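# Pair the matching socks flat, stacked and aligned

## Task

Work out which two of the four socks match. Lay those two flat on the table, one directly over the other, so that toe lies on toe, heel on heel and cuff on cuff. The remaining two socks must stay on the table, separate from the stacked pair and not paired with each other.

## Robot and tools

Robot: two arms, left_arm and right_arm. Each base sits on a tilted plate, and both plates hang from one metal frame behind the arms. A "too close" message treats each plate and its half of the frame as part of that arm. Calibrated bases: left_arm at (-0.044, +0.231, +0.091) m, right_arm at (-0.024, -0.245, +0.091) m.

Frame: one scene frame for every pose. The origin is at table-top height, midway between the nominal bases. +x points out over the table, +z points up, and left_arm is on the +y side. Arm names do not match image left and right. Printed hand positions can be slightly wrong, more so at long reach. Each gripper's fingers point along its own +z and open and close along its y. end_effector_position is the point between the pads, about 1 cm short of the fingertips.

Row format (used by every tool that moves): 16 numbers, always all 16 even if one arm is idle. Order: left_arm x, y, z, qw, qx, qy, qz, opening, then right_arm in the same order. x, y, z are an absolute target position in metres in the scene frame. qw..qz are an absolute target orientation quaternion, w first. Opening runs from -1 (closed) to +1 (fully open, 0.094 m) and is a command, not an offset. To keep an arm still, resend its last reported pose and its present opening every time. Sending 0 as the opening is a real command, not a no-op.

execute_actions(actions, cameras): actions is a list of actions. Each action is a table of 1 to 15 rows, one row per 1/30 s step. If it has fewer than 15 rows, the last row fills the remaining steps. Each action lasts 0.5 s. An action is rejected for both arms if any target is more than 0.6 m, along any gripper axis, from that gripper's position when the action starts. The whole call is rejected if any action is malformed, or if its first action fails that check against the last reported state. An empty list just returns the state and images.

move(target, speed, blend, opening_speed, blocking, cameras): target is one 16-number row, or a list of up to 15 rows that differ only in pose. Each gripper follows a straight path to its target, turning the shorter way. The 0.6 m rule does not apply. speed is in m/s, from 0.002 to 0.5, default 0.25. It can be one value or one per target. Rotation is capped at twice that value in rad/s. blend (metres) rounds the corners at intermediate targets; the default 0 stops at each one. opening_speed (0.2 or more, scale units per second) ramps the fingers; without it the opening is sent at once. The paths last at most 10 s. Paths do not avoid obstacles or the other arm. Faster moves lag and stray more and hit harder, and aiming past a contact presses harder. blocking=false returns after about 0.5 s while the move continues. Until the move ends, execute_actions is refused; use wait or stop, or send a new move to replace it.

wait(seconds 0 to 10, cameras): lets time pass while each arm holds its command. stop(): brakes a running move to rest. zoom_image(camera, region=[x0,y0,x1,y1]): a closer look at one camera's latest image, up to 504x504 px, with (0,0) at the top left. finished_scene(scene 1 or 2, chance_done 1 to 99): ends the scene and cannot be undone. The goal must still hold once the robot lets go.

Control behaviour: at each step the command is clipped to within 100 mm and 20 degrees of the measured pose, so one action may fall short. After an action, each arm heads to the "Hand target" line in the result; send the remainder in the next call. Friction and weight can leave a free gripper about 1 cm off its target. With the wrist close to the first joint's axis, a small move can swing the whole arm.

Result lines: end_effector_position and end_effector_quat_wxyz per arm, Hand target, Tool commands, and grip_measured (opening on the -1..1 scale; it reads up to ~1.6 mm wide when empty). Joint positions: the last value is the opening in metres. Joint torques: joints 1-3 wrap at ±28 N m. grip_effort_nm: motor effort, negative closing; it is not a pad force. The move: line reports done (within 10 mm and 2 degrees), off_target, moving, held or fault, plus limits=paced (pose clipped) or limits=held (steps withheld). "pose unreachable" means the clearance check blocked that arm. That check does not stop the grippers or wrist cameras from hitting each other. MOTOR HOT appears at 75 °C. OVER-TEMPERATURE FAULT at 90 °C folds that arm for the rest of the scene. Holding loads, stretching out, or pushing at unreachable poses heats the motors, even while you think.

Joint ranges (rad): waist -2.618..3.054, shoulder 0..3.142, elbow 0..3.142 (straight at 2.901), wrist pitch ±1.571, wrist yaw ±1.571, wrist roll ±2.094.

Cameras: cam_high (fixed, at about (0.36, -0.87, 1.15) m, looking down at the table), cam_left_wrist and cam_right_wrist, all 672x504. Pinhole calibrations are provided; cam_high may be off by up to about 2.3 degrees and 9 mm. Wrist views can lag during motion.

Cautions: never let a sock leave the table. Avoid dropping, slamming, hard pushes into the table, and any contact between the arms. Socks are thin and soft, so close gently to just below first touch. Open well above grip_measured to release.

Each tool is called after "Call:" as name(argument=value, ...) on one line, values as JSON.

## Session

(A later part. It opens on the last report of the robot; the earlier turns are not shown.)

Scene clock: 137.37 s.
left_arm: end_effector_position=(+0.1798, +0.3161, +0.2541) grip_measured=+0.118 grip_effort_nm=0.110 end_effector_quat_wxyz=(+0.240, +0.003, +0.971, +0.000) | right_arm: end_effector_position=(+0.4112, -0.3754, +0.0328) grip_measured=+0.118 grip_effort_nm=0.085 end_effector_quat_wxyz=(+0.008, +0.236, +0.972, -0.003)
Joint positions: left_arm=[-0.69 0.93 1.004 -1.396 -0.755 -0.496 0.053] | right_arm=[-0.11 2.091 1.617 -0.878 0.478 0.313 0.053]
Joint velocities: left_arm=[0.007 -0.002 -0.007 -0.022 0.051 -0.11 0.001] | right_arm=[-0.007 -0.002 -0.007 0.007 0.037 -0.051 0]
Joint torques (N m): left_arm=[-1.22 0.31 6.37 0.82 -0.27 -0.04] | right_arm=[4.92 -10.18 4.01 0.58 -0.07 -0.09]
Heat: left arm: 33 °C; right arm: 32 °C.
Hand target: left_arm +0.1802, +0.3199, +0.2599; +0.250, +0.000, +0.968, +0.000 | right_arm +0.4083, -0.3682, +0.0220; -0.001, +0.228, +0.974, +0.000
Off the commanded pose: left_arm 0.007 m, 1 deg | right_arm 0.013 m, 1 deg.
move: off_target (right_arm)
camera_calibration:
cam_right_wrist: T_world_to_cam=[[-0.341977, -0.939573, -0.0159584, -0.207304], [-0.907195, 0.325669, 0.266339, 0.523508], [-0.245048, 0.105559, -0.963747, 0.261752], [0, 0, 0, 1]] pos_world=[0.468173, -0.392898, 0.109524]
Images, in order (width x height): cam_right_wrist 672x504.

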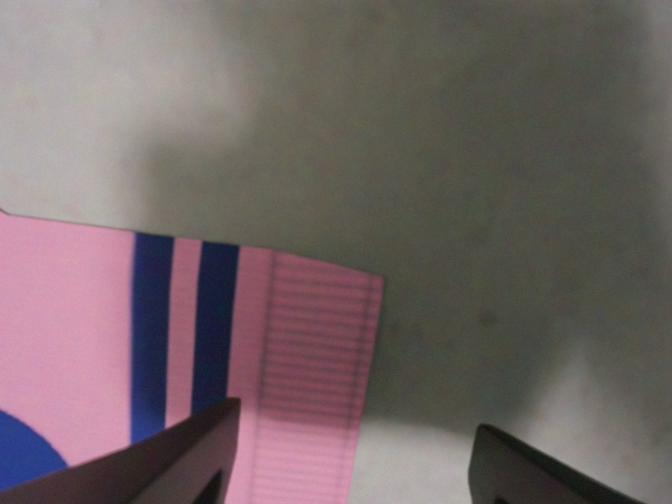

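Call:
move(target=[[0.18,0.32,0.26,0.25,0,0.968,0,0.12,0.394,-0.367,0.022,0,0.228,0.974,0,0.12],[0.18,0.32,0.26,0.25,0,0.968,0,0.12,0.393,-0.367,0.001,0,0.228,0.974,0,0.12]], speed=0.04, cameras=["cam_right_wrist"])

Scene clock: 141.40 s.
left_arm: end_effector_position=(+0.1798, +0.3161, +0.2541) grip_measured=+0.118 grip_effort_nm=0.105 end_effector_quat_wxyz=(+0.240, +0.003, +0.971, +0.000) | right_arm: end_effector_position=(+0.3952, -0.3656, +0.0170) grip_measured=+0.118 grip_effort_nm=0.090 end_effector_quat_wxyz=(-0.002, +0.219, +0.976, +0.003)
Joint positions: left_arm=[-0.69 0.93 1.004 -1.396 -0.755 -0.496 0.053] | right_arm=[-0.117 2.076 1.518 -0.811 0.462 0.28 0.053]
Joint velocities: left_arm=[-0.022 -0.027 0.002 0.022 -0.022 0.066 -0.001] | right_arm=[0.012 0.002 0.012 0.037 -0.037 0.007 0.001]
Joint torques (N m): left_arm=[-1.36 0.38 6.22 0.8 -0.27 -0.06] | right_arm=[3.3 -10.19 2.54 1.11 0.04 -0.02]
Heat: left arm: 33 °C; right arm: 32 °C.
Hand target: left_arm +0.1802, +0.3199, +0.2599; +0.250, +0.000, +0.968, +0.000 | right_arm +0.3928, -0.3672, +0.0014; -0.001, +0.228, +0.974, +0.000
Off the commanded pose: left_arm 0.007 m, 1 deg | right_arm 0.016 m, 1 deg.
move: off_target (right_arm)
camera_calibration:
cam_right_wrist: T_world_to_cam=[[-0.310345, -0.950233, -0.027247, -0.220005], [-0.91326, 0.290068, 0.286035, 0.499081], [-0.263897, 0.113653, -0.957832, 0.251928], [0, 0, 0, 1]] pos_world=[0.453996, -0.382456, 0.0925555]
Images, in order (width x height): cam_right_wrist 672x504.

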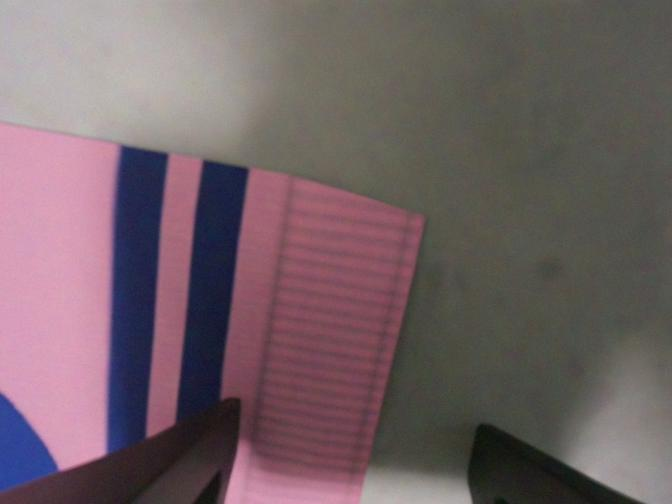

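Call:
move(target=[[0.18,0.32,0.26,0.25,0,0.968,0,0.12,0.393,-0.37,0.02,0,0.228,0.974,0,0.12],[0.18,0.32,0.26,0.25,0,0.968,0,0.12,0.393,-0.376,0.016,0,0.228,0.974,0,0.12],[0.18,0.32,0.26,0.25,0,0.968,0,0.12,0.393,-0.374,0.001,0,0.228,0.974,0,0.12]], speed=0.04, cameras=["cam_right_wrist"])

Scene clock: 144.80 s.
left_arm: end_effector_position=(+0.1798, +0.3161, +0.2541) grip_measured=+0.118 grip_effort_nm=0.110 end_effector_quat_wxyz=(+0.240, +0.003, +0.971, +0.000) | right_arm: end_effector_position=(+0.3947, -0.3663, +0.0170) grip_measured=+0.118 grip_effort_nm=0.095 end_effector_quat_wxyz=(-0.003, +0.219, +0.976, +0.011)
Joint positions: left_arm=[-0.69 0.93 1.004 -1.396 -0.755 -0.496 0.053] | right_arm=[-0.125 2.072 1.517 -0.812 0.446 0.271 0.053]
Joint velocities: left_arm=[-0.007 -0.027 0.012 -0.022 -0.051 -0.037 0.001] | right_arm=[-0.002 -0.007 -0.007 -0.007 -0.007 -0.095 0]
Joint torques (N m): left_arm=[-1.37 0.35 6.38 0.77 -0.23 -0.06] | right_arm=[2.71 -10.35 2.92 1.06 0.17 -0.11]
Heat: left arm: 33 °C; right arm: 32 °C.
Hand target: left_arm +0.1802, +0.3199, +0.2599; +0.250, +0.000, +0.968, +0.000 | right_arm +0.3923, -0.3739, +0.0016; -0.001, +0.228, +0.974, +0.000
Off the commanded pose: left_arm 0.007 m, 1 deg | right_arm 0.018 m, 2 deg.
move: off_target (right_arm)
camera_calibration:
cam_right_wrist: T_world_to_cam=[[-0.30934, -0.95005, -0.0413855, -0.220929], [-0.913898, 0.284975, 0.289101, 0.497181], [-0.262866, 0.127253, -0.956404, 0.256339], [0, 0, 0, 1]] pos_world=[0.453414, -0.384197, 0.0922851]
Images, in order (width x height): cam_right_wrist 672x504.

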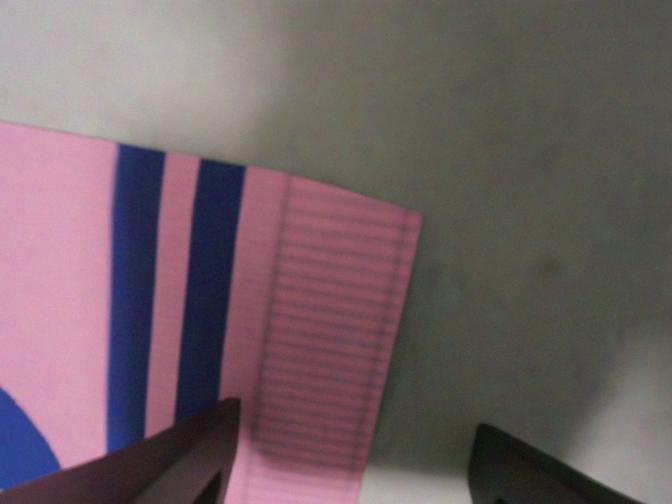

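Call:
move(target=[[0.18,0.32,0.26,0.25,0,0.968,0,0.12,0.393,-0.374,0.035,0,0.228,0.974,0,0.12],[0.18,0.32,0.26,0.25,0,0.968,0,0.12,0.392,-0.379,0.03,0,0.228,0.974,0,0.12],[0.18,0.32,0.26,0.25,0,0.968,0,0.12,0.392,-0.376,0.002,0,0.228,0.974,0,0.12]], speed=0.04, cameras=["cam_right_wrist"])

Scene clock: 150.23 s.
left_arm: end_effector_position=(+0.1798, +0.3161, +0.2541) grip_measured=+0.118 grip_effort_nm=0.105 end_effector_quat_wxyz=(+0.240, +0.003, +0.971, +0.000) | right_arm: end_effector_position=(+0.3912, -0.3689, +0.0170) grip_measured=+0.118 grip_effort_nm=0.090 end_effector_quat_wxyz=(-0.008, +0.217, +0.976, +0.012)
Joint positions: left_arm=[-0.69 0.93 1.004 -1.396 -0.755 -0.496 0.053] | right_arm=[-0.133 2.067 1.516 -0.824 0.441 0.264 0.053]
Joint velocities: left_arm=[-0.007 0.017 -0.007 0.022 -0.037 0.037 0] | right_arm=[-0.017 -0.007 -0.017 -0.007 0.007 -0.051 0.001]
Joint torques (N m): left_arm=[-1.22 0.43 6.13 0.79 -0.25 -0.05] | right_arm=[3.02 -10.41 2.85 1.15 0.21 -0.07]
Heat: left arm: 33 °C; right arm: 32 °C.
Hand target: left_arm +0.1802, +0.3199, +0.2599; +0.250, +0.000, +0.968, +0.000 | right_arm +0.3913, -0.3762, +0.0026; -0.002, +0.228, +0.974, +0.000
Off the commanded pose: left_arm 0.007 m, 1 deg | right_arm 0.017 m, 2 deg.
move: off_target (right_arm)
camera_calibration:
cam_right_wrist: T_world_to_cam=[[-0.306465, -0.95092, -0.0427876, -0.225978], [-0.911927, 0.280417, 0.299591, 0.492093], [-0.272889, 0.130833, -0.953108, 0.260975], [0, 0, 0, 1]] pos_world=[0.450716, -0.387023, 0.0916419]
Images, in order (width x height): cam_right_wrist 672x504.

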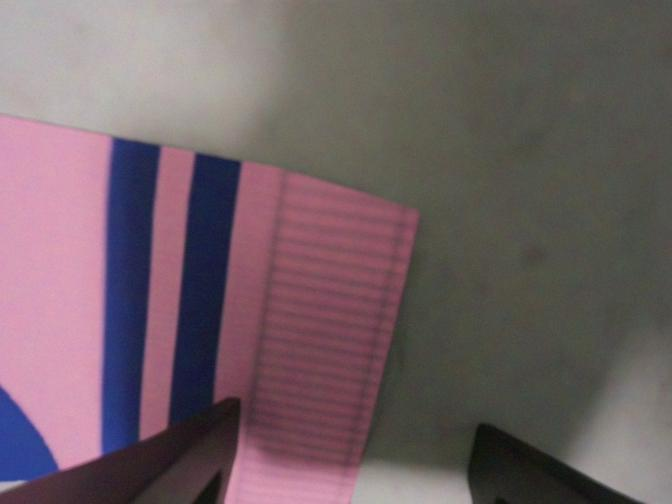

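Call:
move(target=[0.18,0.32,0.26,0.25,0,0.968,0,-1,0.392,-0.378,0.001,0,0.228,0.974,0,-1], speed=0.03, opening_speed=0.6, cameras=["cam_right_wrist"])

Scene clock: 154.10 s.
left_arm: end_effector_position=(+0.1798, +0.3161, +0.2541) grip_measured=-0.992 grip_effort_nm=-0.418 end_effector_quat_wxyz=(+0.240, +0.003, +0.971, +0.000) | right_arm: end_effector_position=(+0.4017, -0.3667, +0.0176) grip_measured=-0.978 grip_effort_nm=-0.979 end_effector_quat_wxyz=(+0.011, +0.222, +0.975, +0.025)
Joint positions: left_arm=[-0.69 0.93 1.004 -1.396 -0.755 -0.496 0] | right_arm=[-0.133 2.066 1.516 -0.782 0.417 0.256 0.001]
Joint velocities: left_arm=[-0.002 0.012 0.012 0.022 -0.007 -0.022 0.001] | right_arm=[-0.007 0.007 0.002 -0.007 -0.051 -0.007 -0.002]
Joint torques (N m): left_arm=[-1.25 0.42 6.49 0.81 -0.2 -0.08] | right_arm=[2.67 -10.39 2.99 0.76 0.44 -0.05]
Heat: left arm: 33 °C; right arm: 33 °C.
Hand target: left_arm +0.1802, +0.3199, +0.2599; +0.250, +0.000, +0.968, +0.000 | right_arm +0.3916, -0.3778, +0.0019; -0.001, +0.228, +0.974, +0.000
Off the commanded pose: left_arm 0.007 m, 1 deg | right_arm 0.022 m, 3 deg.
move: off_target (right_arm)
camera_calibration:
cam_right_wrist: T_world_to_cam=[[-0.314676, -0.946453, -0.0721466, -0.215112], [-0.920786, 0.285915, 0.265342, 0.507053], [-0.230506, 0.149928, -0.961451, 0.254232], [0, 0, 0, 1]] pos_world=[0.457799, -0.386684, 0.0943698]
Images, in order (width x height): cam_right_wrist 672x504.

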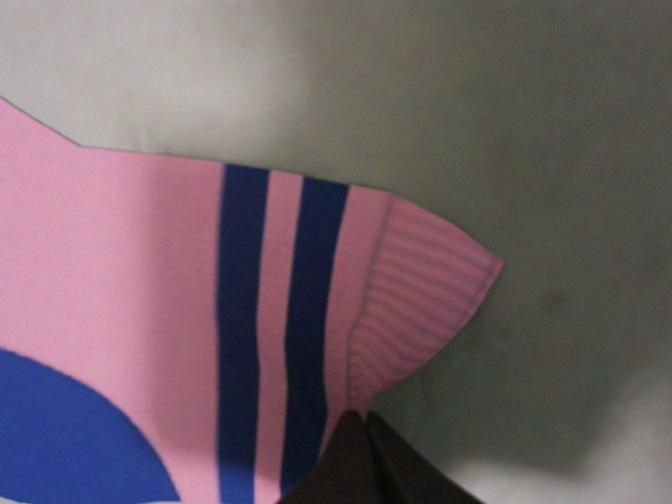

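Call:
move(target=[[0.18,0.32,0.26,0.25,0,0.968,0,-1,0.41,-0.33,0.14,0,0.228,0.974,0,-1],[0.18,0.32,0.26,0.25,0,0.968,0,-1,0.36,-0.22,0.28,0,0,1,0,-1],[0.18,0.32,0.26,0.25,0,0.968,0,-1,0.28,-0.08,0.29,0,-0.383,0.924,0,-1],[0.18,0.32,0.26,0.25,0,0.968,0,-1,0.16,0.06,0.29,0,-0.707,0.707,0,-1]], speed=0.2, blend=0.02)

Scene clock: 169.00 s.
left_arm: end_effector_position=(+0.1798, +0.3161, +0.2541) grip_measured=-0.992 grip_effort_nm=-0.418 end_effector_quat_wxyz=(+0.240, +0.003, +0.971, +0.000) | right_arm: end_effector_position=(+0.1613, +0.0611, +0.2886) grip_measured=-0.981 grip_effort_nm=-1.033 end_effector_quat_wxyz=(-0.074, +0.699, -0.711, -0.033)
Joint positions: left_arm=[-0.69 0.93 1.004 -1.396 -0.755 -0.496 0] | right_arm=[1.261 2.403 2.117 -1.554 0.285 -0.276 0.001]
Joint velocities: left_arm=[-0.012 -0.037 0.002 -0.007 0.022 -0.022 0] | right_arm=[0.002 -0.002 0.002 -0.022 0.007 -0.007 -0.001]
Joint torques (N m): left_arm=[-1.36 0.51 6.32 0.83 -0.25 -0.05] | right_arm=[4.19 -8.8 8.05 0.57 -0.09 -0.06]
Heat: left arm: 33 °C; right arm: 33 °C.
Hand target: left_arm +0.1802, +0.3199, +0.2599; +0.250, +0.000, +0.968, +0.000 | right_arm +0.1573, +0.0659, +0.2904; -0.073, +0.705, -0.705, -0.036
Off the commanded pose: left_arm 0.007 m, 1 deg | right_arm 0.002 m, 9 deg.
joint sent to its limit (right arm) — joint 4 (wrist pitch), lower limit. The joint targets are off in position and orientation.
move: off_target (right_arm)
camera_calibration:
cam_left_wrist: T_world_to_cam=[[0.0986771, -0.993561, 0.0556684, 0.283662], [-0.968381, -0.108756, -0.224522, 0.308947], [0.22913, -0.0317531, -0.972878, 0.302684], [0, 0, 0, 1]] pos_world=[0.201833, 0.325046, 0.348049]
cam_right_wrist: T_world_to_cam=[[0.992744, 0.10717, 0.0545307, -0.178176], [0.0985906, -0.985071, 0.141119, 0.0405447], [0.0688404, -0.134718, -0.98849, 0.372185], [0, 0, 0, 1]] pos_world=[0.147264, 0.109175, 0.371895]

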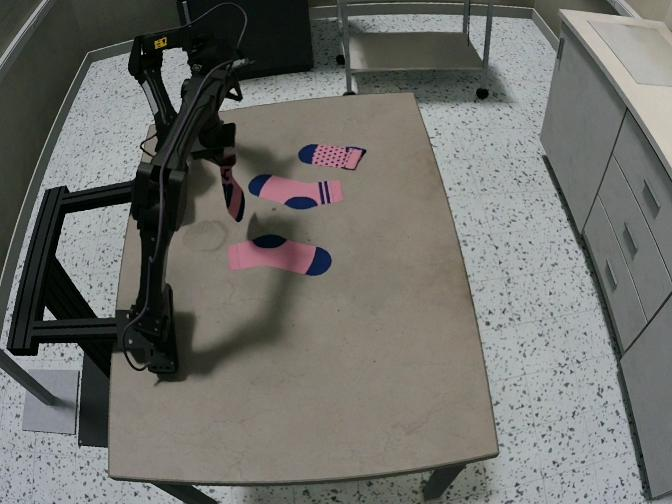

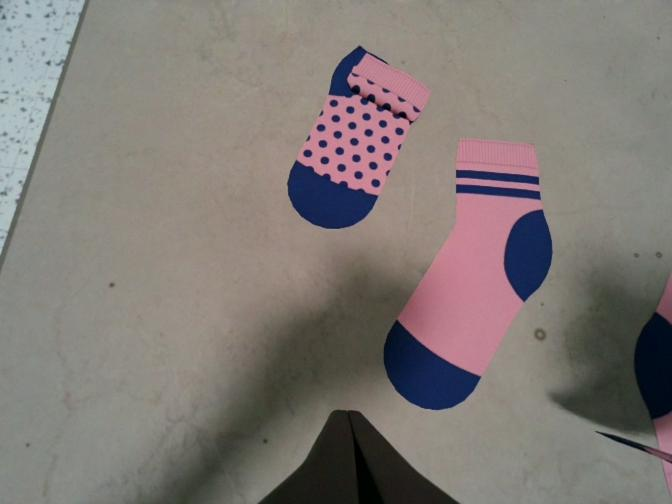

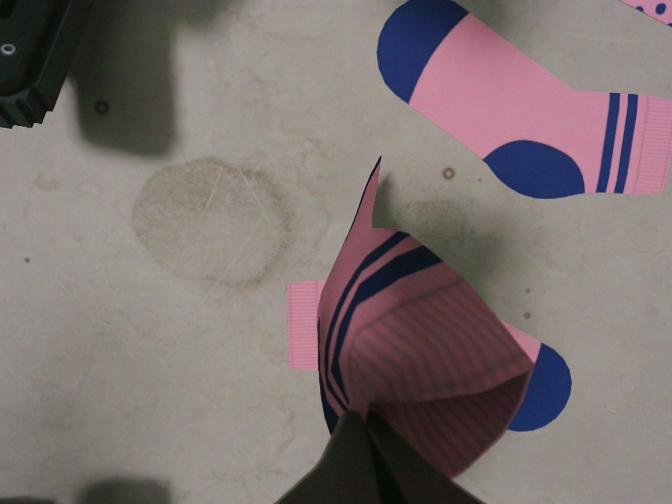

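Call:
move(target=[[0.18,0.32,0.26,0.25,0,0.968,0,-1,0.15,0.06,0.25,0,-0.707,0.707,0,-1],[0.18,0.32,0.26,0.25,0,0.968,0,-1,0.24,0.04,0.20,0,-0.707,0.707,0,-1],[0.18,0.32,0.26,0.25,0,0.968,0,-1,0.34,0.02,0.11,0,-0.707,0.707,0,-1],[0.18,0.32,0.26,0.25,0,0.968,0,-1,0.385,0.01,0.022,0,-0.707,0.707,0,-1]], speed=0.12, blend=0.015, cameras=["cam_high","cam_right_wrist"])

Call:
move(target=[0.18,0.32,0.26,0.25,0,0.968,0,-0.4,0.385,0.01,0.022,0,-0.707,0.707,0,-0.4], opening_speed=0.6, cameras=[])

Call:
move(target=[[0.18,0.32,0.26,0.25,0,0.968,0,-0.4,0.38,0.01,0.1,0,-0.707,0.707,0,-0.4],[0.25,0.25,0.2,0,0.656,0.755,0,-0.4,0.2,-0.2,0.27,0.1,0,0.995,0,-0.4]], blend=0.02)

Scene clock: 177.73 s.
left_arm: end_effector_position=(+0.1798, +0.3161, +0.2541) grip_measured=-0.992 grip_effort_nm=-0.413 end_effector_quat_wxyz=(+0.240, +0.003, +0.971, +0.000) | right_arm: end_effector_position=(+0.3851, +0.0001, +0.0272) grip_measured=-0.981 grip_effort_nm=-1.028 end_effector_quat_wxyz=(+0.010, +0.704, -0.710, +0.004)
Joint positions: left_arm=[-0.69 0.93 1.004 -1.396 -0.755 -0.496 0] | right_arm=[0.616 2.843 2.23 -1.168 0.486 -0.888 0.001]
Joint velocities: left_arm=[0.012 -0.007 -0.007 -0.007 -0.022 -0.081 -0.001] | right_arm=[-0.007 0.027 -0.007 0.007 0.007 -0.022 0]
Joint torques (N m): left_arm=[-1.22 0.32 6.42 0.81 -0.24 -0.06] | right_arm=[6.94 -11.92 7.39 0.51 0.04 -0.09]
Heat: left arm: 33 °C; right arm: 33 °C.
Hand target: left_arm +0.1802, +0.3199, +0.2599; +0.250, +0.000, +0.968, +0.000 | right_arm +0.3872, +0.0084, +0.0216; +0.003, +0.707, -0.707, +0.007
Off the commanded pose: left_arm 0.007 m, 1 deg | right_arm 0.011 m, 1 deg.
move: off_target (right_arm)
camera_calibration:
cam_right_wrist: T_world_to_cam=[[0.99259, 0.117502, -0.0309574, -0.377175], [0.121367, -0.946249, 0.299805, -0.0177791], [0.00593435, -0.30134, -0.953498, 0.113403], [0, 0, 0, 1]] pos_world=[0.375865, 0.0616685, 0.101784]
Images, in order (width x height): cam_high 672x504, cam_right_wrist 672x504.

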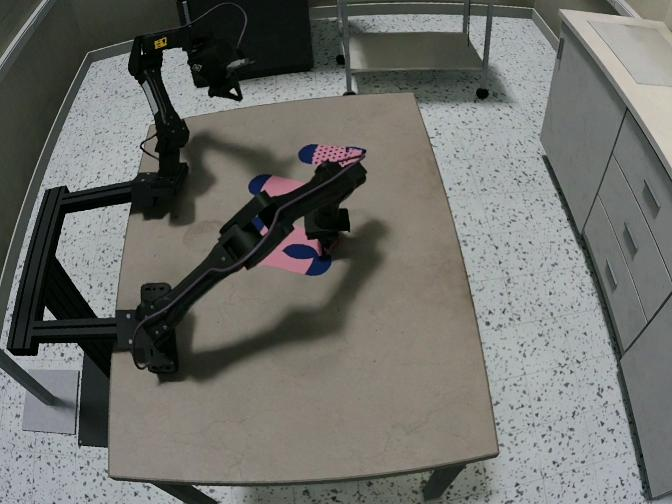

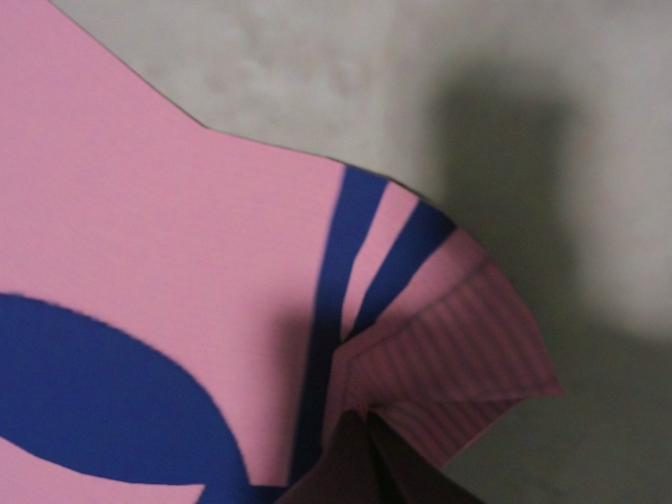

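Scene clock: 178.93 s.
left_arm: end_effector_position=(+0.1798, +0.3161, +0.2541) grip_measured=-0.402 grip_effort_nm=0.100 end_effector_quat_wxyz=(+0.240, +0.003, +0.971, +0.000) | right_arm: end_effector_position=(+0.3880, +0.0025, +0.0271) grip_measured=-0.402 grip_effort_nm=0.095 end_effector_quat_wxyz=(+0.003, +0.703, -0.711, +0.005)
Joint positions: left_arm=[-0.69 0.93 1.004 -1.396 -0.755 -0.496 0.028] | right_arm=[0.616 2.843 2.23 -1.151 0.486 -0.891 0.028]
Joint velocities: left_arm=[-0.002 0.007 -0.007 -0.007 0.007 0.022 0] | right_arm=[0.002 -0.012 0.002 -0.007 0.022 0.051 -0.001]
Joint torques (N m): left_arm=[-1.25 0.49 6.27 0.83 -0.26 -0.04] | right_arm=[7.04 -13.07 5.52 0.52 -0.12 -0.07]
Heat: left arm: 33 °C; right arm: 34 °C.
Hand target: left_arm +0.1802, +0.3199, +0.2599; +0.250, +0.000, +0.968, +0.000 | right_arm +0.3849, +0.0098, +0.0221; +0.000, +0.707, -0.707, +0.000
Off the commanded pose: left_arm 0.007 m, 1 deg | right_arm 0.010 m, 1 deg.
move: done
No camera images: "cameras" was empty.

Scene clock: 183.30 s.
left_arm: end_effector_position=(+0.2447, +0.2497, +0.1957) grip_measured=-0.402 grip_effort_nm=0.110 end_effector_quat_wxyz=(+0.000, +0.653, +0.758, -0.003) | right_arm: end_effector_position=(+0.2036, -0.1952, +0.2710) grip_measured=-0.402 grip_effort_nm=0.090 end_effector_quat_wxyz=(+0.096, +0.007, +0.995, +0.016)
Joint positions: left_arm=[-0.438 1.607 1.308 -1.369 -0.495 0.922 0.028] | right_arm=[0.957 1.571 1.33 -1.525 0.531 0.977 0.028]
Joint velocities: left_arm=[0.007 0.002 0.002 -0.022 -0.022 -0.037 -0.001] | right_arm=[0.007 -0.002 -0.002 -0.007 0.022 -0.066 -0.001]
Joint torques (N m): left_arm=[-2.63 -3.49 7.53 0.08 0 0.06] | right_arm=[3.6 -3.84 4.55 0.45 0.23 0.1]
Heat: left arm: 34 °C; right arm: 34 °C.
Hand target: left_arm +0.2473, +0.2504, +0.1998; +0.001, +0.654, +0.756, -0.003 | right_arm +0.1992, -0.2000, +0.2708; +0.100, +0.001, +0.995, +0.006
Off the commanded pose: left_arm 0.007 m, 1 deg | right_arm 0.006 m, 2 deg.
move: done
camera_calibration:
cam_left_wrist: T_world_to_cam=[[-0.96416, -0.265234, 0.00675512, 0.302339], [-0.255197, 0.934039, 0.249892, -0.176353], [-0.0725896, 0.239213, -0.96825, 0.234161], [0, 0, 0, 1]] pos_world=[0.263496, 0.188897, 0.268754]
cam_right_wrist: T_world_to_cam=[[0.116687, -0.992748, -0.0288983, -0.205487], [-0.988819, -0.118847, 0.0900689, 0.190632], [-0.0928502, 0.0180653, -0.995516, 0.382], [0, 0, 0, 1]] pos_world=[0.247947, -0.188242, 0.357179]

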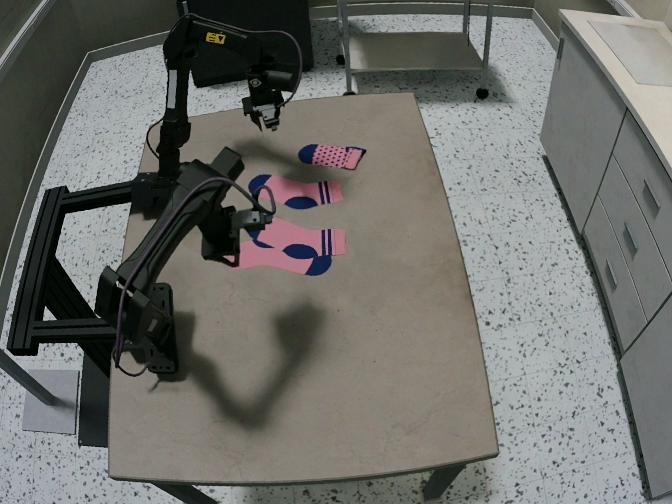

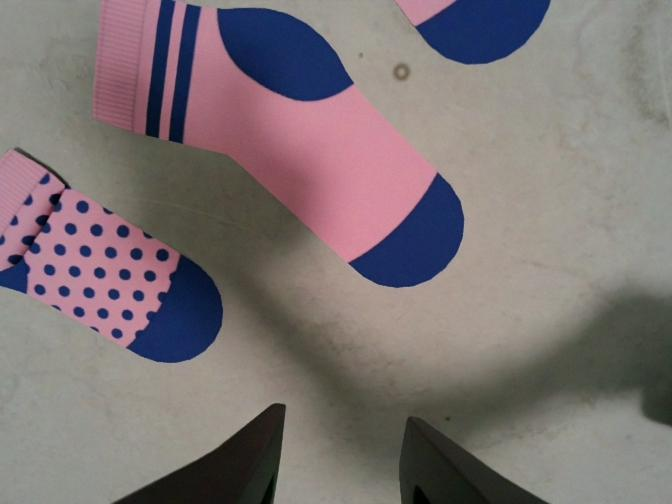

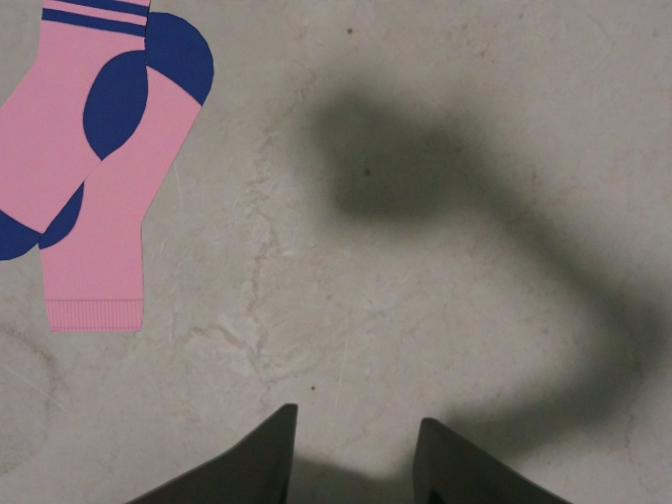

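Call:
move(target=[0.25,0.10,0.27,0.1,0,0.995,0,0.1,0.2,-0.26,0.26,0.1,0,0.995,0,0.1])

Scene clock: 189.43 s.
left_arm: end_effector_position=(+0.2493, +0.1047, +0.2623) grip_measured=+0.098 grip_effort_nm=0.105 end_effector_quat_wxyz=(+0.092, -0.006, +0.996, +0.002) | right_arm: end_effector_position=(+0.2046, -0.2537, +0.2630) grip_measured=+0.098 grip_effort_nm=0.100 end_effector_quat_wxyz=(+0.102, +0.008, +0.995, +0.010)
Joint positions: left_arm=[-0.893 1.944 1.646 -1.476 -0.56 -0.955 0.052] | right_arm=[0.82 1.389 1.245 -1.54 0.568 0.818 0.052]
Joint velocities: left_arm=[0.002 0.002 -0.007 -0.022 -0.037 -0.037 0] | right_arm=[-0.017 -0.002 -0.007 0.051 -0.022 0.007 0.001]
Joint torques (N m): left_arm=[-4.48 -4.19 7.65 0.28 -0.26 -0.07] | right_arm=[1.81 -2.96 4.08 0.5 0.22 -0.08]
Heat: left arm: 34 °C; right arm: 33 °C.
Hand target: left_arm +0.2494, +0.1012, +0.2688; +0.102, +0.000, +0.995, +0.005 | right_arm +0.2003, -0.2609, +0.2600; +0.100, +0.000, +0.995, -0.002
Off the commanded pose: left_arm 0.009 m, 1 deg | right_arm 0.008 m, 1 deg.
move: done
camera_calibration:
cam_left_wrist: T_world_to_cam=[[0.129607, -0.991351, 0.0206045, 0.0675788], [-0.98918, -0.127827, 0.0719959, 0.284502], [-0.0687394, -0.0297127, -0.997192, 0.36848], [0, 0, 0, 1]] pos_world=[0.297994, 0.11431, 0.34557]
cam_right_wrist: T_world_to_cam=[[0.115039, -0.99322, -0.0167097, -0.266906], [-0.990047, -0.116012, 0.0796784, 0.189162], [-0.0810768, 0.00737725, -0.996681, 0.370334], [0, 0, 0, 1]] pos_world=[0.248009, -0.245884, 0.349572]

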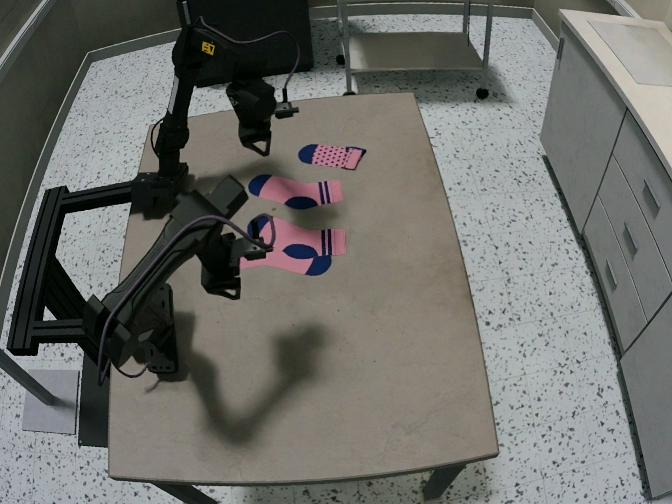

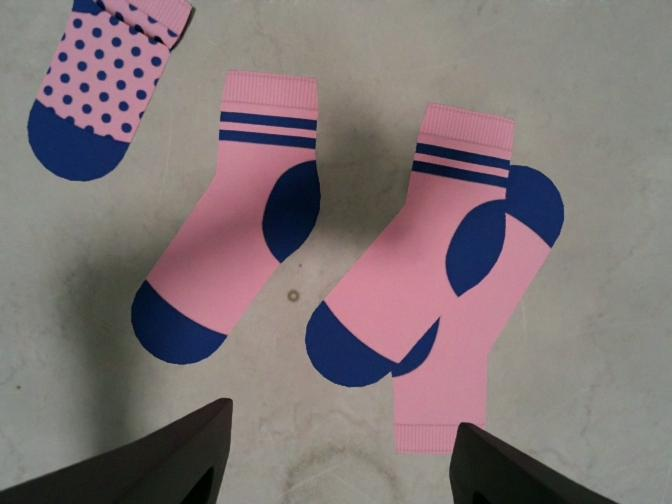

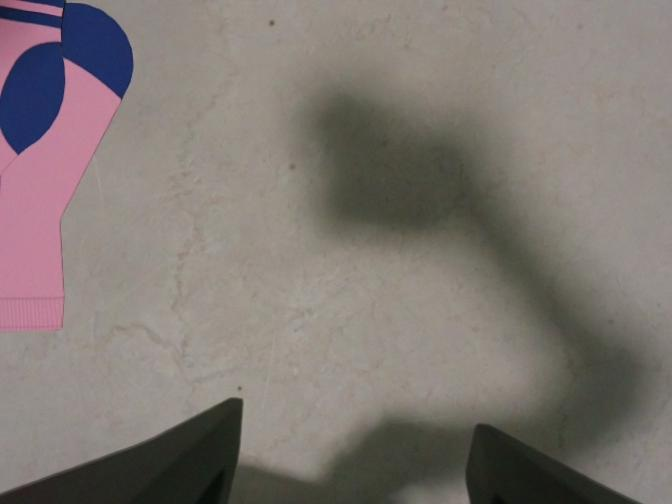

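Call:
move(target=[[0.40,0.01,0.09,0,0.7296,0.6839,0,0.1,0.2,-0.26,0.26,0.1,0,0.995,0,0.1],[0.402,0.008,0.035,0,0.7296,0.6839,0,0.1,0.2,-0.26,0.26,0.1,0,0.995,0,0.1]], blend=0.02)

Scene clock: 208.37 s.
left_arm: end_effector_position=(+0.3989, +0.0148, +0.0342) grip_measured=+0.098 grip_effort_nm=0.100 end_effector_quat_wxyz=(-0.005, +0.726, +0.687, -0.006) | right_arm: end_effector_position=(+0.2046, -0.2538, +0.2629) grip_measured=+0.098 grip_effort_nm=0.095 end_effector_quat_wxyz=(+0.102, +0.007, +0.995, +0.010)
Joint positions: left_arm=[-0.514 2.827 2.343 -1.237 -0.482 1.035 0.052] | right_arm=[0.82 1.389 1.244 -1.54 0.568 0.817 0.052]
Joint velocities: left_arm=[0.002 -0.002 -0.007 0.022 0.037 -0.007 -0.001] | right_arm=[0.012 -0.017 -0.002 -0.051 0.007 -0.007 0.001]
Joint torques (N m): left_arm=[-6.17 -10.48 5.18 0.44 0.03 0.04] | right_arm=[1.96 -2.96 4.05 0.53 0.18 -0.07]
Heat: left arm: 34 °C; right arm: 31 °C.
Hand target: left_arm +0.3986, +0.0070, +0.0339; +0.002, +0.730, +0.684, -0.004 | right_arm +0.2001, -0.2599, +0.2600; +0.100, +0.000, +0.995, +0.000
Off the commanded pose: left_arm 0.008 m, 1 deg | right_arm 0.008 m, 1 deg.
move: done
camera_calibration:
cam_left_wrist: T_world_to_cam=[[-0.997774, -0.0642634, 0.017838, 0.399861], [-0.0576889, 0.965831, 0.25267, 0.0434241], [-0.033466, 0.251079, -0.967388, 0.129348], [0, 0, 0, 1]] pos_world=[0.405804, -0.0487204, 0.107025]
cam_right_wrist: T_world_to_cam=[[0.115663, -0.993162, -0.01586, -0.267352], [-0.989961, -0.116566, 0.0799374, 0.188858], [-0.0812395, 0.00645499, -0.996674, 0.370028], [0, 0, 0, 1]] pos_world=[0.247946, -0.245898, 0.34946]

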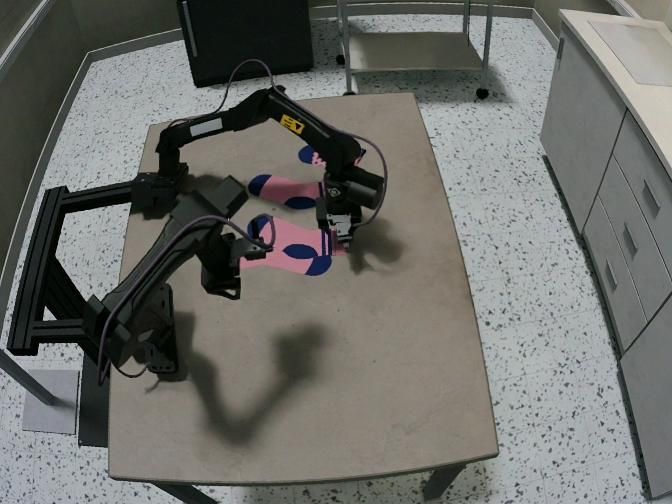

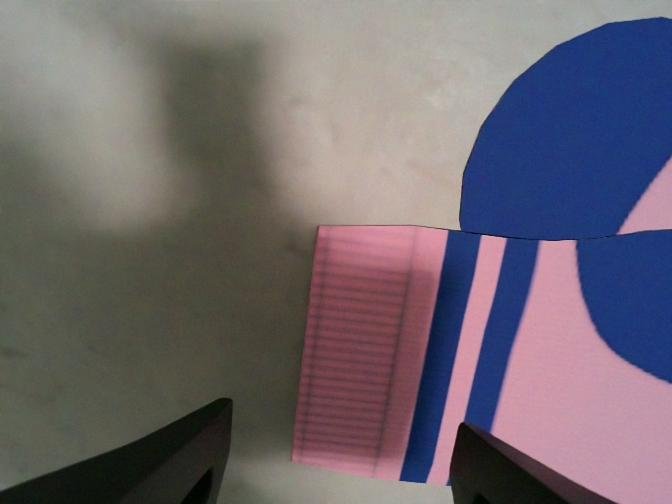

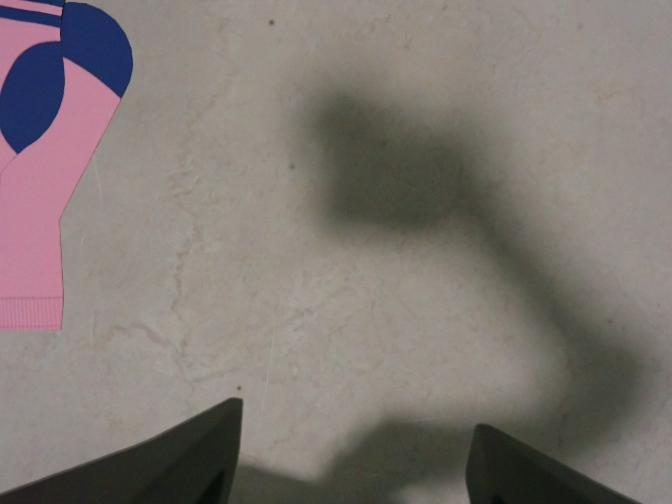

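Call:
move(target=[[0.411,0.002,0.03,0,0.7296,0.6839,0,0.12,0.2,-0.26,0.26,0.1,0,0.995,0,0.12],[0.411,0.002,-0.012,0,0.7296,0.6839,0,0.12,0.2,-0.26,0.26,0.1,0,0.995,0,0.12]], speed=0.05, cameras=["cam_left_wrist"])

Scene clock: 216.97 s.
left_arm: end_effector_position=(+0.4128, +0.0077, +0.0091) grip_measured=+0.118 grip_effort_nm=0.110 end_effector_quat_wxyz=(+0.001, +0.731, +0.683, -0.001) | right_arm: end_effector_position=(+0.2046, -0.2538, +0.2629) grip_measured=+0.118 grip_effort_nm=0.095 end_effector_quat_wxyz=(+0.102, +0.007, +0.995, +0.010)
Joint positions: left_arm=[-0.49 2.932 2.463 -1.223 -0.492 1.082 0.053] | right_arm=[0.82 1.389 1.244 -1.54 0.568 0.817 0.053]
Joint velocities: left_arm=[-0.002 0.002 0.012 -0.037 -0.051 0.037 0.001] | right_arm=[-0.002 -0.012 -0.012 0.007 0.022 -0.022 0.001]
Joint torques (N m): left_arm=[-4.96 -9.07 2.43 0.89 -0.05 0.02] | right_arm=[1.95 -2.95 4.05 0.53 0.18 -0.07]
Heat: left arm: 35 °C; right arm: 31 °C.
Hand target: left_arm +0.4095, +0.0027, -0.0114; -0.001, +0.730, +0.684, -0.001 | right_arm +0.2001, -0.2598, +0.2600; +0.100, +0.000, +0.995, +0.000
Off the commanded pose: left_arm 0.022 m, 0 deg | right_arm 0.008 m, 1 deg.
move: off_target (left_arm)
camera_calibration:
cam_left_wrist: T_world_to_cam=[[-0.998683, -0.0512383, 0.00243189, 0.414171], [-0.0490161, 0.967199, 0.249244, 0.0538708], [-0.015123, 0.248797, -0.968438, 0.0997754], [0, 0, 0, 1]] pos_world=[0.417776, -0.0557062, 0.082192]
Images, in order (width x height): cam_left_wrist 672x504.

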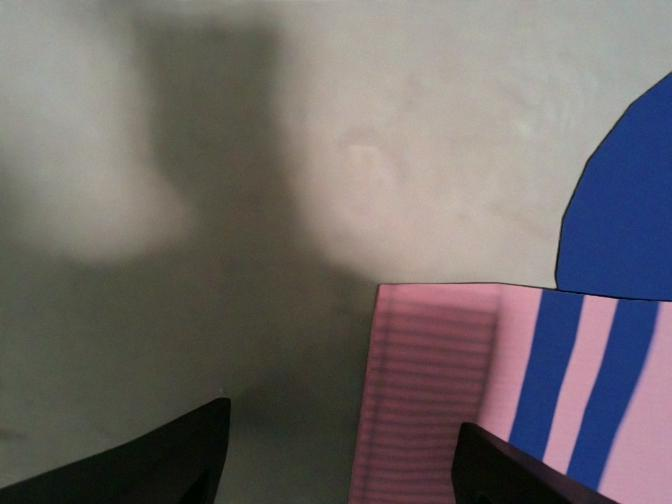

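Call:
move(target=[[0.411,0.003,0.03,0,0.7296,0.6839,0,0.12,0.2,-0.26,0.26,0.1,0,0.995,0,0.12],[0.406,0.004,0.026,0,0.7296,0.6839,0,0.12,0.2,-0.26,0.26,0.1,0,0.995,0,0.12],[0.406,0.004,-0.012,0,0.7296,0.6839,0,0.12,0.2,-0.26,0.26,0.1,0,0.995,0,0.12]], speed=0.05, cameras=["cam_left_wrist"])

Scene clock: 222.50 s.
left_arm: end_effector_position=(+0.4037, +0.0116, +0.0081) grip_measured=+0.118 grip_effort_nm=0.095 end_effector_quat_wxyz=(-0.010, +0.736, +0.677, +0.000) | right_arm: end_effector_position=(+0.2046, -0.2538, +0.2629) grip_measured=+0.118 grip_effort_nm=0.095 end_effector_quat_wxyz=(+0.102, +0.007, +0.995, +0.010)
Joint positions: left_arm=[-0.494 2.898 2.386 -1.205 -0.498 1.082 0.053] | right_arm=[0.82 1.389 1.244 -1.54 0.568 0.817 0.053]
Joint velocities: left_arm=[0.017 0.007 -0.007 -0.037 -0.037 -0.022 0] | right_arm=[-0.002 -0.017 0.002 -0.066 -0.037 -0.022 0.001]
Joint torques (N m): left_arm=[-4.72 -9.57 2.17 1.05 0.01 0] | right_arm=[1.95 -2.96 4.05 0.53 0.18 -0.07]
Heat: left arm: 36 °C; right arm: 31 °C.
Hand target: left_arm +0.4046, +0.0051, -0.0112; -0.001, +0.730, +0.684, +0.000 | right_arm +0.2001, -0.2598, +0.2600; +0.100, +0.000, +0.995, +0.000
Off the commanded pose: left_arm 0.022 m, 2 deg | right_arm 0.008 m, 1 deg.
move: off_target (left_arm)
camera_calibration:
cam_left_wrist: T_world_to_cam=[[-0.999206, -0.0368292, 0.0152193, 0.40519], [-0.0314624, 0.963485, 0.265909, 0.0427026], [-0.0244567, 0.265219, -0.963878, 0.10121], [0, 0, 0, 1]] pos_world=[0.408687, -0.0530634, 0.0800328]
Images, in order (width x height): cam_left_wrist 672x504.

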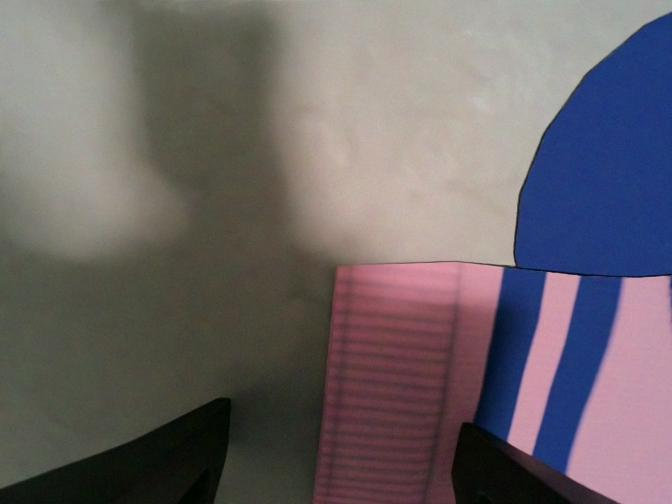

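Call:
move(target=[0.406,0.004,-0.012,0,0.7296,0.6839,0,-1,0.2,-0.26,0.26,0.1,0,0.995,0,-1], speed=0.03, opening_speed=0.6, cameras=["cam_left_wrist"])

Scene clock: 226.70 s.
left_arm: end_effector_position=(+0.3971, +0.0095, +0.0085) grip_measured=-0.985 grip_effort_nm=-0.818 end_effector_quat_wxyz=(-0.014, +0.739, +0.673, -0.014) | right_arm: end_effector_position=(+0.2046, -0.2538, +0.2629) grip_measured=-0.986 grip_effort_nm=-0.779 end_effector_quat_wxyz=(+0.102, +0.007, +0.995, +0.010)
Joint positions: left_arm=[-0.496 2.896 2.38 -1.221 -0.474 1.082 0.001] | right_arm=[0.82 1.389 1.244 -1.54 0.568 0.817 0.001]
Joint velocities: left_arm=[-0.002 0.007 0.007 -0.037 -0.007 0.051 -0.001] | right_arm=[-0.007 0.007 -0.002 0.007 0.022 -0.051 -0.001]
Joint torques (N m): left_arm=[-4.56 -9.13 3.34 1.16 -0.17 -0.04] | right_arm=[1.95 -2.96 4.07 0.53 0.18 -0.07]
Heat: left arm: 36 °C; right arm: 31 °C.
Hand target: left_arm +0.4045, +0.0051, -0.0109; -0.002, +0.729, +0.684, -0.001 | right_arm +0.2001, -0.2598, +0.2600; +0.100, +0.000, +0.995, +0.000
Off the commanded pose: left_arm 0.023 m, 3 deg | right_arm 0.008 m, 1 deg.
move: off_target (left_arm)
camera_calibration:
cam_left_wrist: T_world_to_cam=[[-0.998802, -0.0258986, 0.0415295, 0.397999], [-0.0144561, 0.966774, 0.255224, 0.03772], [-0.0467595, 0.254318, -0.96599, 0.111008], [0, 0, 0, 1]] pos_world=[0.403258, -0.0543904, 0.081077]
Images, in order (width x height): cam_left_wrist 672x504.

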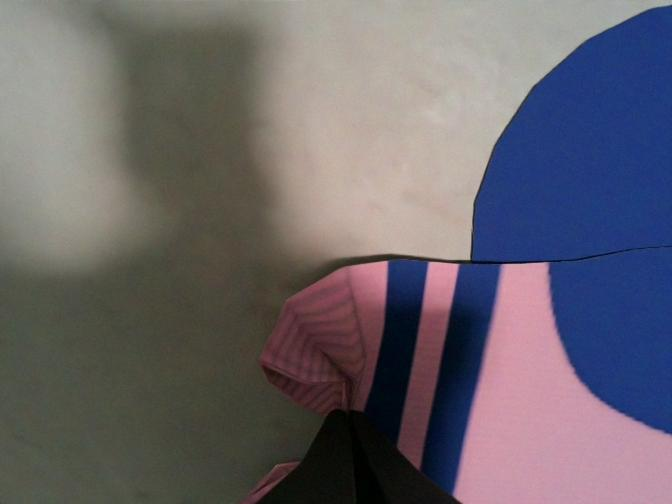

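Call:
move(target=[[0.36,0.02,0.14,0,0.7296,0.6839,0,-1,0.2,-0.26,0.26,0.1,0,0.995,0,-1],[0.26,0.06,0.29,0,0.707,0.707,0,-1,0.2,-0.26,0.26,0.1,0,0.995,0,-1],[0.16,0.222,0.29,0,0.682,0.731,0,-1,0.2,-0.26,0.26,0.1,0,0.995,0,-1]], speed=0.15, blend=0.02)

Scene clock: 237.47 s.
left_arm: end_effector_position=(+0.1666, +0.2230, +0.2921) grip_measured=-0.985 grip_effort_nm=-0.794 end_effector_quat_wxyz=(+0.140, +0.676, +0.723, -0.015) | right_arm: end_effector_position=(+0.2046, -0.2538, +0.2629) grip_measured=-0.986 grip_effort_nm=-0.779 end_effector_quat_wxyz=(+0.102, +0.007, +0.995, +0.010)
Joint positions: left_arm=[-0.869 1.304 1.31 -1.573 -0.426 0.661 0.001] | right_arm=[0.82 1.389 1.244 -1.54 0.568 0.817 0.001]
Joint velocities: left_arm=[0.007 -0.022 -0.002 0.051 0.007 -0.066 0] | right_arm=[-0.012 -0.007 0.017 -0.022 -0.051 -0.022 0]
Joint torques (N m): left_arm=[-1.07 -0.54 4.48 0.81 0.03 -0.01] | right_arm=[1.95 -2.96 4.05 0.53 0.18 -0.07]
Heat: left arm: 37 °C; right arm: 31 °C.
Hand target: left_arm +0.1655, +0.2221, +0.2914; +0.140, +0.677, +0.722, -0.020 | right_arm +0.2001, -0.2598, +0.2600; +0.100, +0.000, +0.995, +0.000
Off the commanded pose: left_arm 0.007 m, 16 deg | right_arm 0.008 m, 1 deg.
joint read past its limit (left arm) — joint 4 (wrist pitch), lower limit.
joint sent to its limit (left arm) — joint 4 (wrist pitch), lower limit. The joint targets are off in position and orientation.
move: off_target (left_arm)
camera_calibration:
cam_left_wrist: T_world_to_cam=[[-0.970176, -0.199568, -0.137594, 0.247775], [-0.20268, 0.979205, 0.00885171, -0.143795], [0.132966, 0.0364753, -0.990449, 0.345669], [0, 0, 0, 1]] pos_world=[0.165278, 0.177644, 0.377732]
cam_right_wrist: T_world_to_cam=[[0.115663, -0.993162, -0.01586, -0.267352], [-0.989961, -0.116566, 0.0799374, 0.188858], [-0.0812395, 0.00645499, -0.996674, 0.370028], [0, 0, 0, 1]] pos_world=[0.247946, -0.245898, 0.34946]

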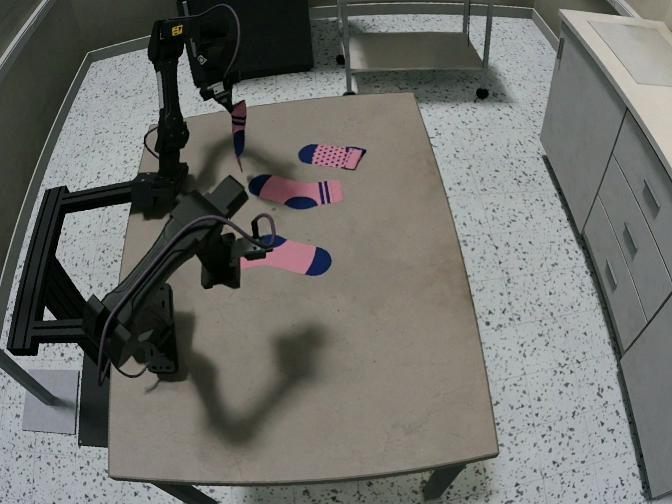

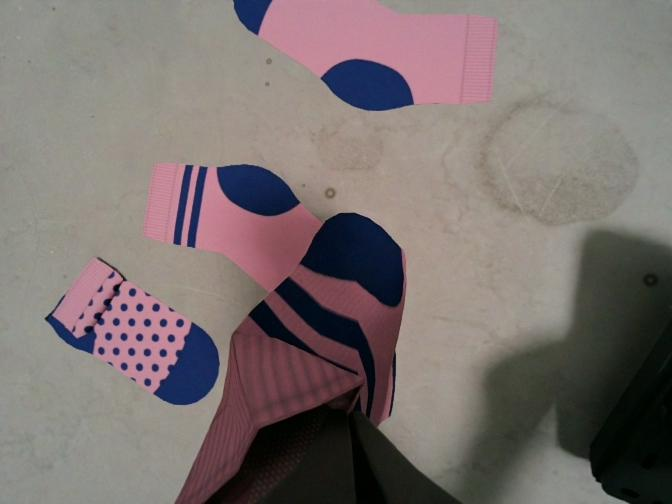

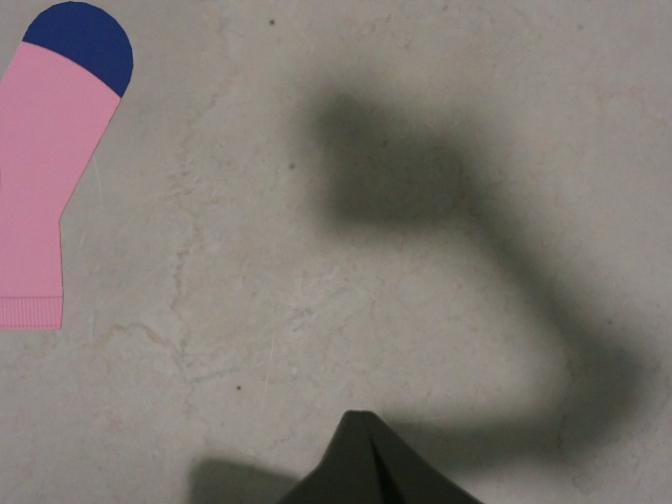

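Call:
move(target=[[0.155,0.224,0.25,0,0.682,0.731,0,-1,0.2,-0.26,0.26,0.1,0,0.995,0,-1],[0.243,0.206,0.2,0,0.682,0.731,0,-1,0.2,-0.26,0.26,0.1,0,0.995,0,-1],[0.345,0.184,0.11,0,0.682,0.731,0,-1,0.2,-0.26,0.26,0.1,0,0.995,0,-1],[0.402,0.172,0.015,0,0.682,0.731,0,-1,0.2,-0.26,0.26,0.1,0,0.995,0,-1]], speed=0.1, blend=0.015, cameras=["cam_high","cam_left_wrist"])

Scene clock: 246.30 s.
left_arm: end_effector_position=(+0.3888, +0.1743, +0.0140) grip_measured=-0.985 grip_effort_nm=-0.803 end_effector_quat_wxyz=(-0.006, +0.683, +0.730, -0.012) | right_arm: end_effector_position=(+0.2046, -0.2538, +0.2629) grip_measured=-0.986 grip_effort_nm=-0.774 end_effector_quat_wxyz=(+0.102, +0.007, +0.995, +0.010)
Joint positions: left_arm=[-0.225 2.358 1.672 -0.886 -0.493 1.237 0.001] | right_arm=[0.82 1.389 1.244 -1.54 0.568 0.817 0.001]
Joint velocities: left_arm=[-0.012 0.007 0.002 0.037 -0.051 -0.022 0] | right_arm=[-0.002 0.002 -0.007 -0.022 0.037 0.051 0]
Joint torques (N m): left_arm=[-4.96 -8.17 6.75 0.41 -0.02 0.06] | right_arm=[1.95 -2.96 4.05 0.53 0.18 -0.07]
Heat: left arm: 36 °C; right arm: 31 °C.
Hand target: left_arm +0.3975, +0.1700, +0.0135; +0.005, +0.682, +0.732, -0.007 | right_arm +0.2001, -0.2598, +0.2600; +0.100, +0.000, +0.995, +0.000
Off the commanded pose: left_arm 0.013 m, 2 deg | right_arm 0.008 m, 1 deg.
move: off_target (left_arm)
camera_calibration:
cam_left_wrist: T_world_to_cam=[[-0.982305, -0.185152, 0.0282036, 0.415296], [-0.172573, 0.953316, 0.247805, -0.0591593], [-0.0727685, 0.238553, -0.968399, 0.0869564], [0, 0, 0, 1]] pos_world=[0.404066, 0.112547, 0.0871556]
Images, in order (width x height): cam_high 672x504, cam_left_wrist 672x504.

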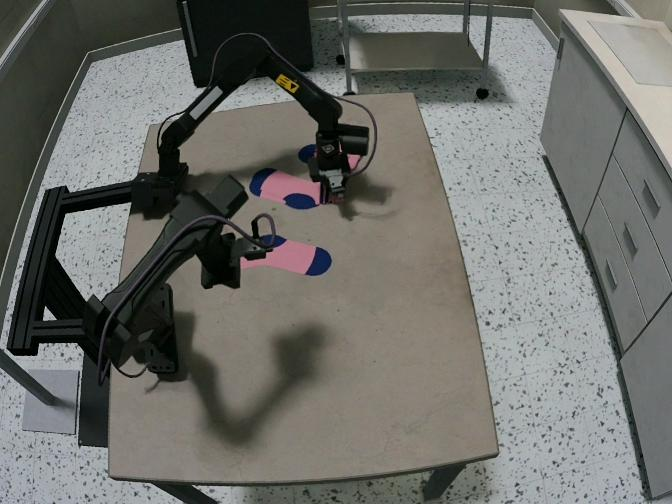

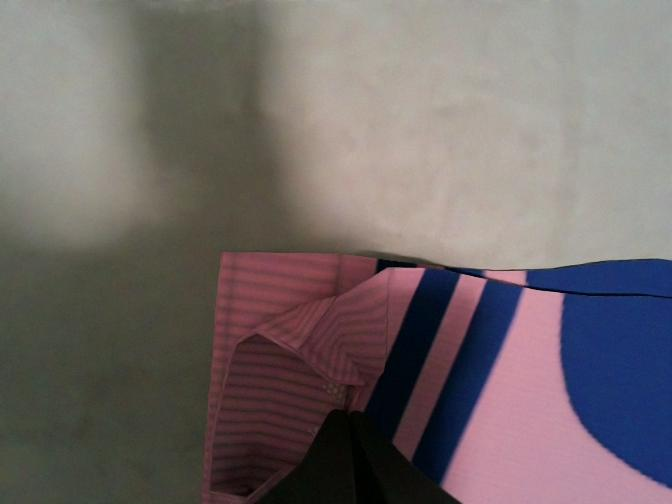

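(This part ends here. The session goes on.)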